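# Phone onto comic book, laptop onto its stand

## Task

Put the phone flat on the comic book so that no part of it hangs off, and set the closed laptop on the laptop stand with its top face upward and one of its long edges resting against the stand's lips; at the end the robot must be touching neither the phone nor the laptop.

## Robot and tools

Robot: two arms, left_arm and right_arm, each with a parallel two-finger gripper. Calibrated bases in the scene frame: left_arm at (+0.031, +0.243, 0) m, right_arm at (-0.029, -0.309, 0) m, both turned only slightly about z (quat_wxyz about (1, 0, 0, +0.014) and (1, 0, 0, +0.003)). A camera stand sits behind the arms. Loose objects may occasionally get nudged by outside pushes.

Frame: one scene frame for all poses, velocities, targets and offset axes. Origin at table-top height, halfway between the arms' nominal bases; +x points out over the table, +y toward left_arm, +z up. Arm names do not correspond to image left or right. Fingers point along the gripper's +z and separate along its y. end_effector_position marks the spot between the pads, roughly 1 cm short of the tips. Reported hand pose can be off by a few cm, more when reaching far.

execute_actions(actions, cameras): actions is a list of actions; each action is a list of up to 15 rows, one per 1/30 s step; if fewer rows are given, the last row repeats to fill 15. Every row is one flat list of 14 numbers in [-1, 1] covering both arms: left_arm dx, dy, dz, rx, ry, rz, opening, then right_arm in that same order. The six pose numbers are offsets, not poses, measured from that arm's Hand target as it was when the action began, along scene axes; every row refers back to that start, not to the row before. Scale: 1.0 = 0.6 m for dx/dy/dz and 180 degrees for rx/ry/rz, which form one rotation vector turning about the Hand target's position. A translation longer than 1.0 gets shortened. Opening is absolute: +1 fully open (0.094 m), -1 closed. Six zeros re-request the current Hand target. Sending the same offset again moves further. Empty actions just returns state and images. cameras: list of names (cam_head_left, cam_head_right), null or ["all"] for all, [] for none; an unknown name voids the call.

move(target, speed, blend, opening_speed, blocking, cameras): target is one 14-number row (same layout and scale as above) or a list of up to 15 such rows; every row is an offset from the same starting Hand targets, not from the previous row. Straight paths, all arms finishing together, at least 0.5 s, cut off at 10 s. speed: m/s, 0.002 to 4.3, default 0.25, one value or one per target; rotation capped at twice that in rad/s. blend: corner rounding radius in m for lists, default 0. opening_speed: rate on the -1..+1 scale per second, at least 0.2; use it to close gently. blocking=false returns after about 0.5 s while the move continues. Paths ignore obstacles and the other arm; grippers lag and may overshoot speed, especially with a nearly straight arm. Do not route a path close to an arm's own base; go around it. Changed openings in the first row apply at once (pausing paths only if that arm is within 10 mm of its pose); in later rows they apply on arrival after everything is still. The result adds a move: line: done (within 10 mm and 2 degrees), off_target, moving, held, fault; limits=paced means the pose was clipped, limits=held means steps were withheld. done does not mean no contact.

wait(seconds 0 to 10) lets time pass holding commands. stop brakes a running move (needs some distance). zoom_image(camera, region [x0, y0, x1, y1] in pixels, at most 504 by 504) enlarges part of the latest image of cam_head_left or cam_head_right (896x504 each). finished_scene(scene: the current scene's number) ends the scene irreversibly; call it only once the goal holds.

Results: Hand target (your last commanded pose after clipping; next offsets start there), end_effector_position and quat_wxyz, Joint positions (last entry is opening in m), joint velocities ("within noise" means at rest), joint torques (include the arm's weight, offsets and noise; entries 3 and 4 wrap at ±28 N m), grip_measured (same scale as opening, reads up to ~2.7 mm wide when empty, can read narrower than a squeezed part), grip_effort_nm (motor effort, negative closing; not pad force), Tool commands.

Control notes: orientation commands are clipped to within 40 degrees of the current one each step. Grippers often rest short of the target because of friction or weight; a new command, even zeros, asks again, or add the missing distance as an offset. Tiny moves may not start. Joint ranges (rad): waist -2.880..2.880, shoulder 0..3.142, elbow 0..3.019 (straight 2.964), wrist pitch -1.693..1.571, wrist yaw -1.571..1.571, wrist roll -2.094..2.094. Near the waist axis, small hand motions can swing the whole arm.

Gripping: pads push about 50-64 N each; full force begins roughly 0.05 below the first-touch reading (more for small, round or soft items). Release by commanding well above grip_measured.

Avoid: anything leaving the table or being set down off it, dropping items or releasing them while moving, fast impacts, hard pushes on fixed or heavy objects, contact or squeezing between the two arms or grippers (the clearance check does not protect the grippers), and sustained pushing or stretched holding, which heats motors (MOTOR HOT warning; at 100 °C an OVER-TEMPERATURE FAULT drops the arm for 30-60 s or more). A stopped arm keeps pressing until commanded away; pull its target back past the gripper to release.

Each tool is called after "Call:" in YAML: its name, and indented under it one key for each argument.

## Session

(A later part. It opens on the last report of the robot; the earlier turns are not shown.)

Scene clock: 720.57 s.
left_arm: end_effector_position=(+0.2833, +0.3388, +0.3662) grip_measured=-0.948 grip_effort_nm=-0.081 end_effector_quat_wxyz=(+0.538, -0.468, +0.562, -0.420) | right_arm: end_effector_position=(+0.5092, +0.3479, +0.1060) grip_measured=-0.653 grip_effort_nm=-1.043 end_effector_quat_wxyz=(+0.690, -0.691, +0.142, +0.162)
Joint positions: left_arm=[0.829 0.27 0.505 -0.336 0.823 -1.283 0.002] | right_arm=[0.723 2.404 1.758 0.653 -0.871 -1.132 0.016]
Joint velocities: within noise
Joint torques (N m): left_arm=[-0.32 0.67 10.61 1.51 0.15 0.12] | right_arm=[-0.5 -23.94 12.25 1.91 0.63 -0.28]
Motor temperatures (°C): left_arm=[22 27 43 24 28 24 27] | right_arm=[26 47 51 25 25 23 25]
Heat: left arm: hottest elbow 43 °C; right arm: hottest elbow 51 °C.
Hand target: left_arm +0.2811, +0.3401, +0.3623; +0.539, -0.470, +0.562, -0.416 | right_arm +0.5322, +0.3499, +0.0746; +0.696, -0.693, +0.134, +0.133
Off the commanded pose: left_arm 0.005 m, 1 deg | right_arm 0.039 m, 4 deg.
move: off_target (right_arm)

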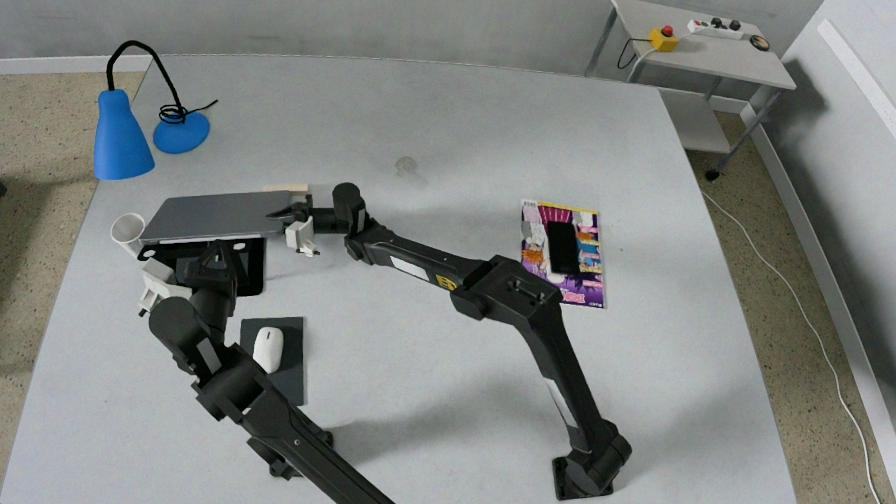

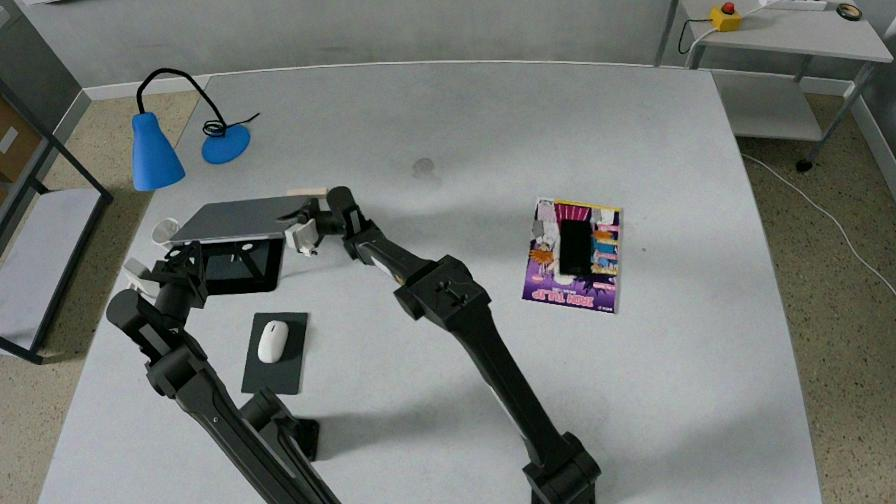

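Call:
move:
  target: [0,0,0,0,0,0,-0.95,0.03,0,-0.02,0,0,0,-0.9]
  speed: 0.06

Call:
zoom_image:
  camera: "cam_head_left"
  region: [150, 180, 310, 260]

Call:
zoom_image:
  camera: "cam_head_right"
  region: [160, 180, 320, 260]

Scene clock: 724.70 s.
left_arm: end_effector_position=(+0.2833, +0.3388, +0.3662) grip_measured=-0.948 grip_effort_nm=-0.081 end_effector_quat_wxyz=(+0.538, -0.468, +0.562, -0.420) | right_arm: end_effector_position=(+0.5158, +0.3499, +0.1042) grip_measured=-0.653 grip_effort_nm=-1.043 end_effector_quat_wxyz=(+0.691, -0.690, +0.132, +0.171)
Joint positions: left_arm=[0.829 0.27 0.505 -0.336 0.823 -1.283 0.002] | right_arm=[0.715 2.434 1.804 0.653 -0.904 -1.122 0.016]
Joint velocities: within noise
Joint torques (N m): left_arm=[-0.67 0.56 10.71 1.48 0.16 0.15] | right_arm=[-0.97 -21.95 12.88 1.5 1.17 -0.37]
Motor temperatures (°C): left_arm=[22 27 43 24 28 24 27] | right_arm=[26 48 51 25 25 24 26]
Heat: left arm: hottest elbow 43 °C; right arm: hottest elbow 51 °C.
Hand target: left_arm +0.2811, +0.3401, +0.3623; +0.539, -0.470, +0.562, -0.416 | right_arm +0.5502, +0.3499, +0.0627; +0.696, -0.693, +0.134, +0.133
Off the commanded pose: left_arm 0.005 m, 1 deg | right_arm 0.054 m, 4 deg.
move: off_target (right_arm)

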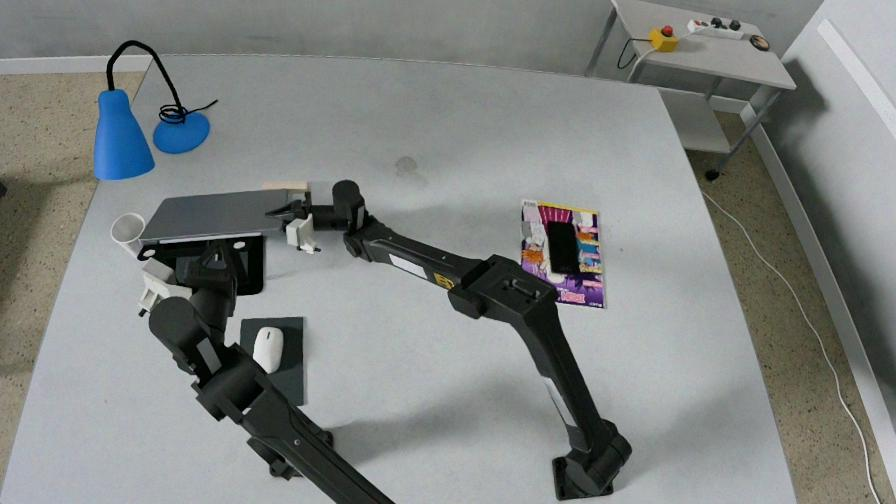

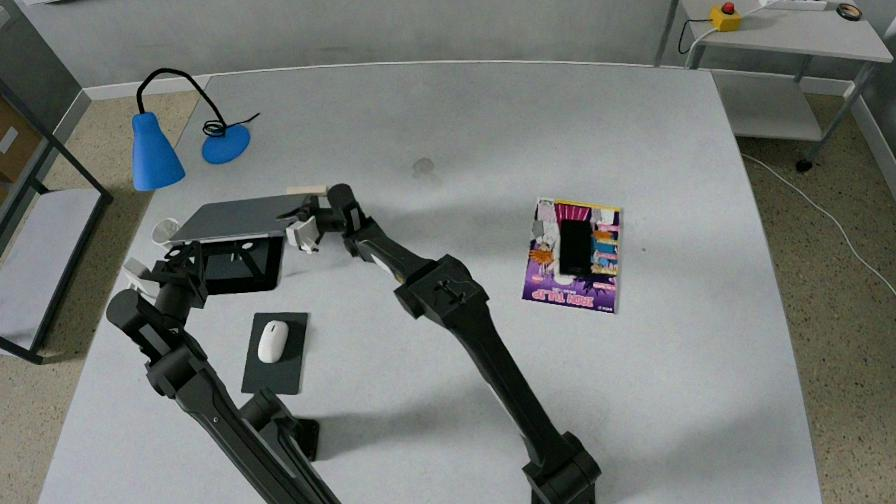

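Scaled by 3.150.

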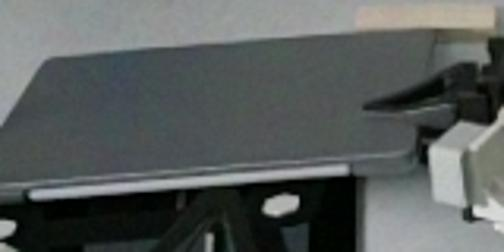

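Scaled by 3.150.

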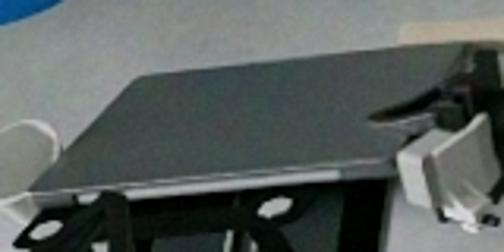

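Call:
move:
  target: [0,0,0,0,0,0,-0.95,-0.06,0,0.06,0,0,0,-0.9]
  speed: 0.1

Call:
move:
  target: [0,0,0,0,0,0,-0.95,0,0,0,0,0,0,0.25]
  opening_speed: 1

Call:
move:
  target: [-0.1,-0.05,0,0,0,0,-0.95,0,-0.22,0,0,0,0,0.25]
  speed: 0.2

Call:
zoom_image:
  camera: "cam_head_left"
  region: [110, 170, 330, 310]

Call:
zoom_image:
  camera: "cam_head_right"
  region: [160, 180, 340, 270]

Scene clock: 729.43 s.
left_arm: end_effector_position=(+0.2833, +0.3388, +0.3662) grip_measured=-0.948 grip_effort_nm=-0.081 end_effector_quat_wxyz=(+0.538, -0.468, +0.562, -0.420) | right_arm: end_effector_position=(+0.5148, +0.3497, +0.1053) grip_measured=-0.653 grip_effort_nm=-1.043 end_effector_quat_wxyz=(+0.691, -0.688, +0.146, +0.164)
Joint positions: left_arm=[0.829 0.27 0.505 -0.336 0.823 -1.283 0.002] | right_arm=[0.72 2.419 1.781 0.653 -0.87 -1.117 0.016]
Joint velocities: within noise
Joint torques (N m): left_arm=[-0.73 0.09 10.71 1.29 0.11 0.16] | right_arm=[0.79 -29.33 6.89 1.63 0.98 -0.4]
Motor temperatures (°C): left_arm=[22 27 43 24 28 24 27] | right_arm=[26 48 52 25 26 24 26]
Heat: left arm: hottest elbow 43 °C; right arm: hottest elbow 52 °C.
Hand target: left_arm +0.2811, +0.3401, +0.3623; +0.539, -0.470, +0.562, -0.416 | right_arm +0.5142, +0.3499, +0.0984; +0.696, -0.693, +0.134, +0.133
Off the commanded pose: left_arm 0.005 m, 1 deg | right_arm 0.007 m, 4 deg.
move: off_target (right_arm)

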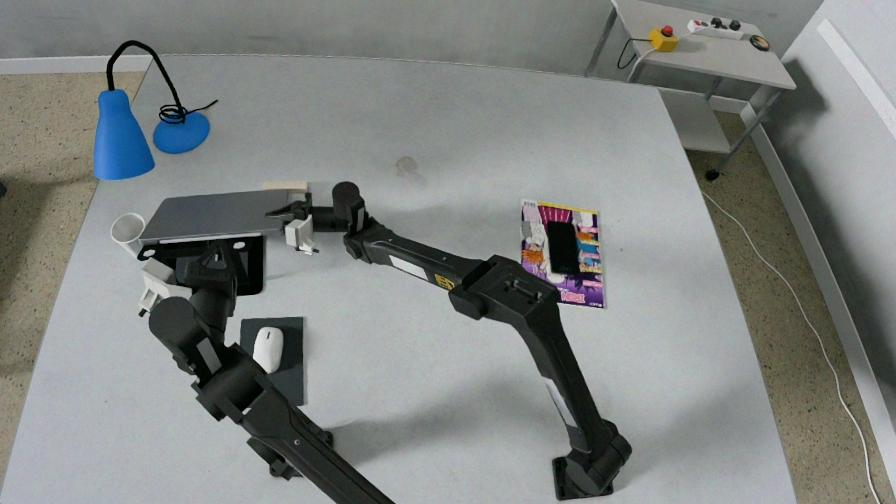

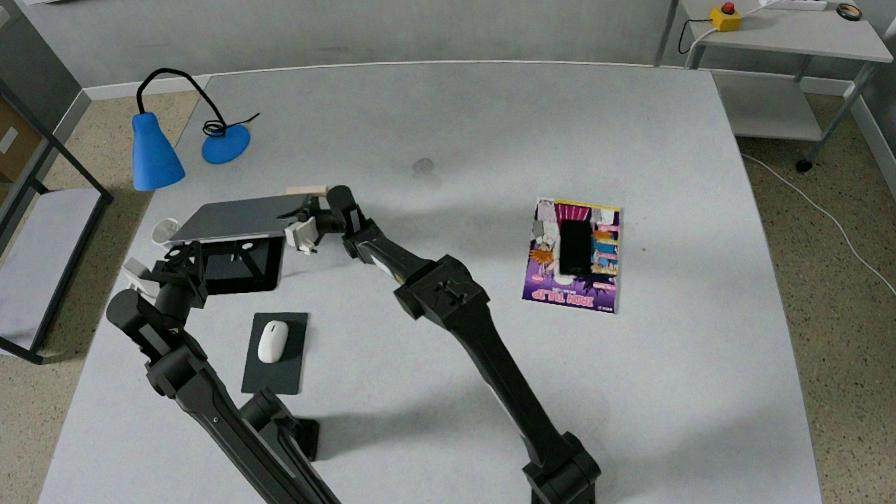

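Scene clock: 731.00 s.
left_arm: end_effector_position=(+0.2833, +0.3388, +0.3662) grip_measured=-0.948 grip_effort_nm=-0.085 end_effector_quat_wxyz=(+0.538, -0.468, +0.562, -0.420) | right_arm: end_effector_position=(+0.5184, +0.3502, +0.1042) grip_measured=+0.248 grip_effort_nm=0.066 end_effector_quat_wxyz=(+0.697, -0.691, +0.135, +0.134)
Joint positions: left_arm=[0.829 0.27 0.505 -0.336 0.823 -1.283 0.002] | right_arm=[0.721 2.419 1.779 0.653 -0.841 -1.179 0.059]
Joint velocities: within noise
Joint torques (N m): left_arm=[-0.91 0.5 10.66 1.46 0.14 0.16] | right_arm=[0.67 -29.39 7.16 1.61 0.07 0.15]
Motor temperatures (°C): left_arm=[22 27 43 24 28 24 27] | right_arm=[26 48 52 25 26 24 26]
Heat: left arm: hottest elbow 43 °C; right arm: hottest elbow 52 °C.
Hand target: left_arm +0.2811, +0.3401, +0.3623; +0.539, -0.470, +0.562, -0.416 | right_arm +0.5141, +0.3500, +0.0984; +0.696, -0.693, +0.134, +0.133
Off the commanded pose: left_arm 0.005 m, 1 deg | right_arm 0.007 m, 0 deg.
move: done

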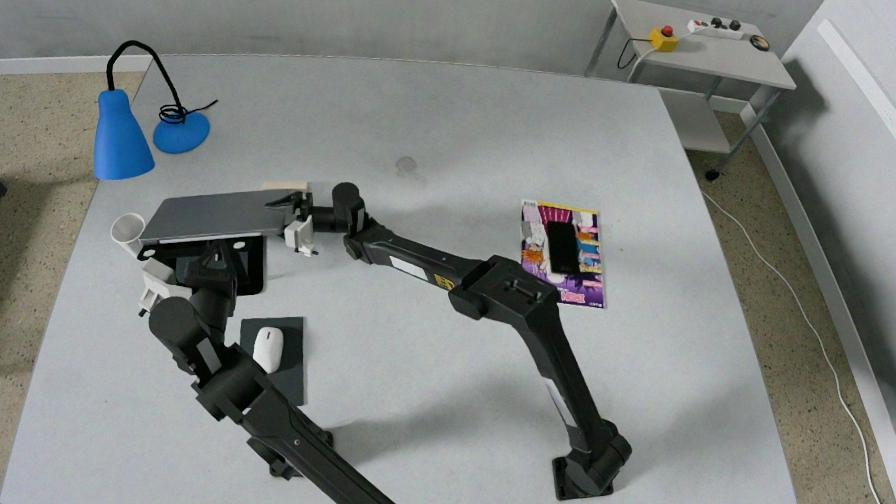

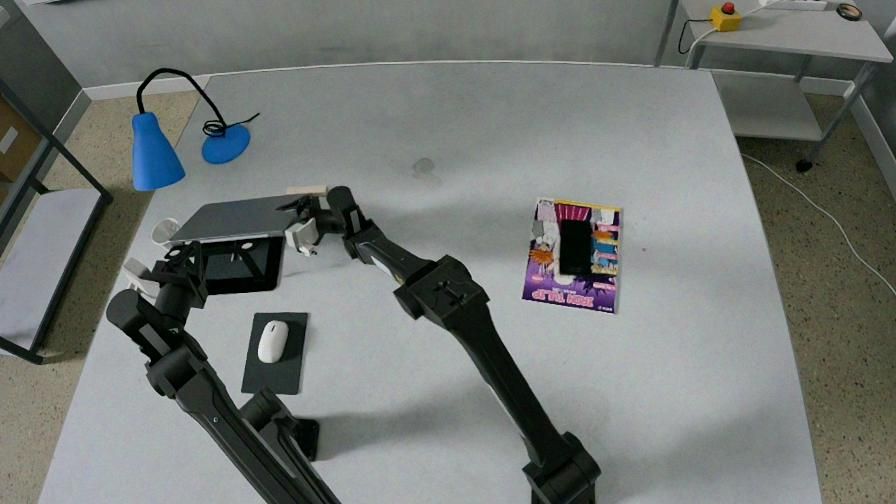

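Scene clock: 732.97 s.
left_arm: end_effector_position=(+0.2224, +0.3082, +0.3550) grip_measured=-0.948 grip_effort_nm=-0.085 end_effector_quat_wxyz=(+0.534, -0.470, +0.562, -0.422) | right_arm: end_effector_position=(+0.5181, +0.2191, +0.0898) grip_measured=+0.249 grip_effort_nm=0.037 end_effector_quat_wxyz=(+0.691, -0.695, +0.143, +0.138)
Joint positions: left_arm=[1.257 0.054 0.505 -0.685 1.248 -1.142 0.002] | right_arm=[0.571 2.278 1.447 0.818 -0.989 -1.182 0.059]
Joint velocities: within noise
Joint torques (N m): left_arm=[0.09 3.43 12.25 1.29 0.22 0.16] | right_arm=[0.67 -27.52 5.97 1.89 -0.08 0.18]
Motor temperatures (°C): left_arm=[22 26 43 24 28 24 27] | right_arm=[26 48 51 25 26 24 26]
Heat: left arm: hottest elbow 43 °C; right arm: hottest elbow 51 °C.
Hand target: left_arm +0.2211, +0.3102, +0.3622; +0.539, -0.470, +0.562, -0.416 | right_arm +0.5143, +0.2178, +0.0984; +0.696, -0.693, +0.134, +0.133
Off the commanded pose: left_arm 0.008 m, 1 deg | right_arm 0.010 m, 1 deg.
move: done

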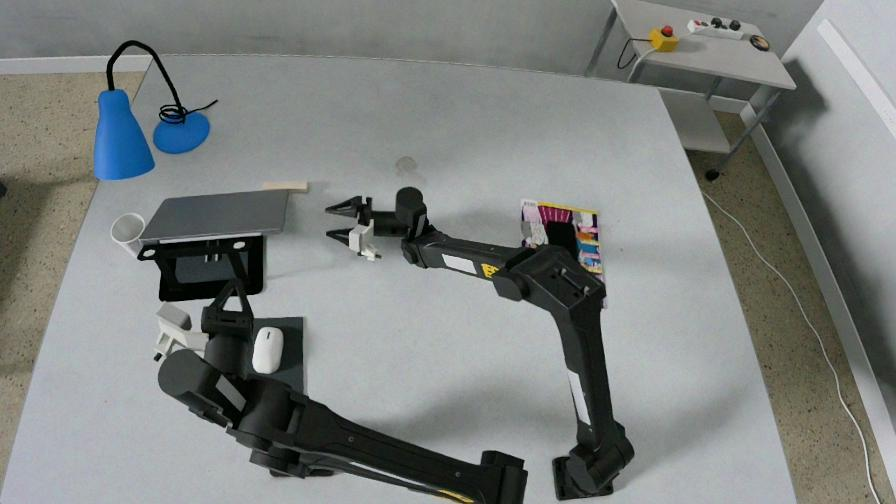

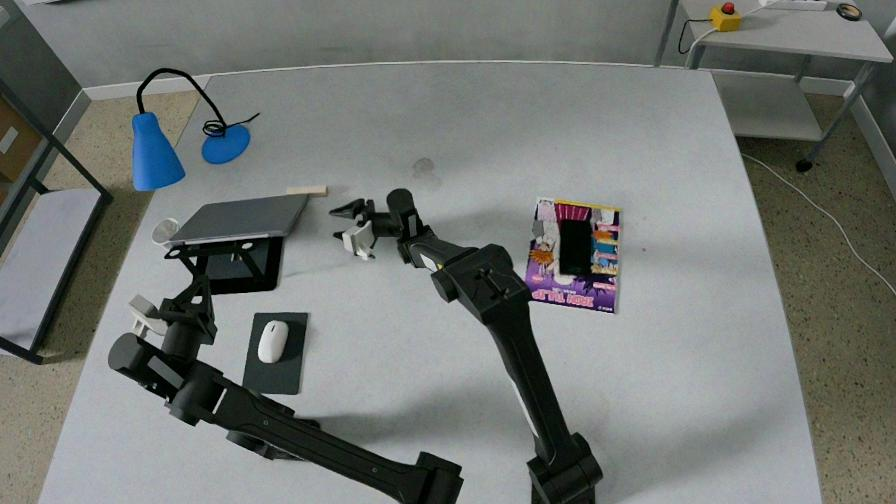

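Scaled by 2.291.

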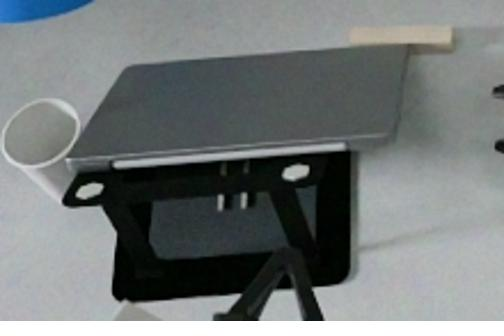

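Scaled by 2.800.

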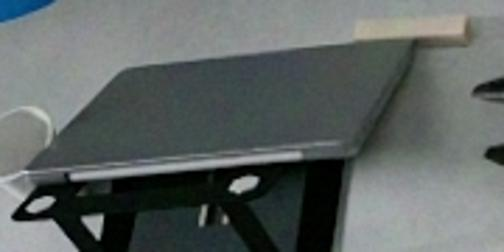

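Call:
finished_scene:
  scene: 2

The scene is finished: the task was done.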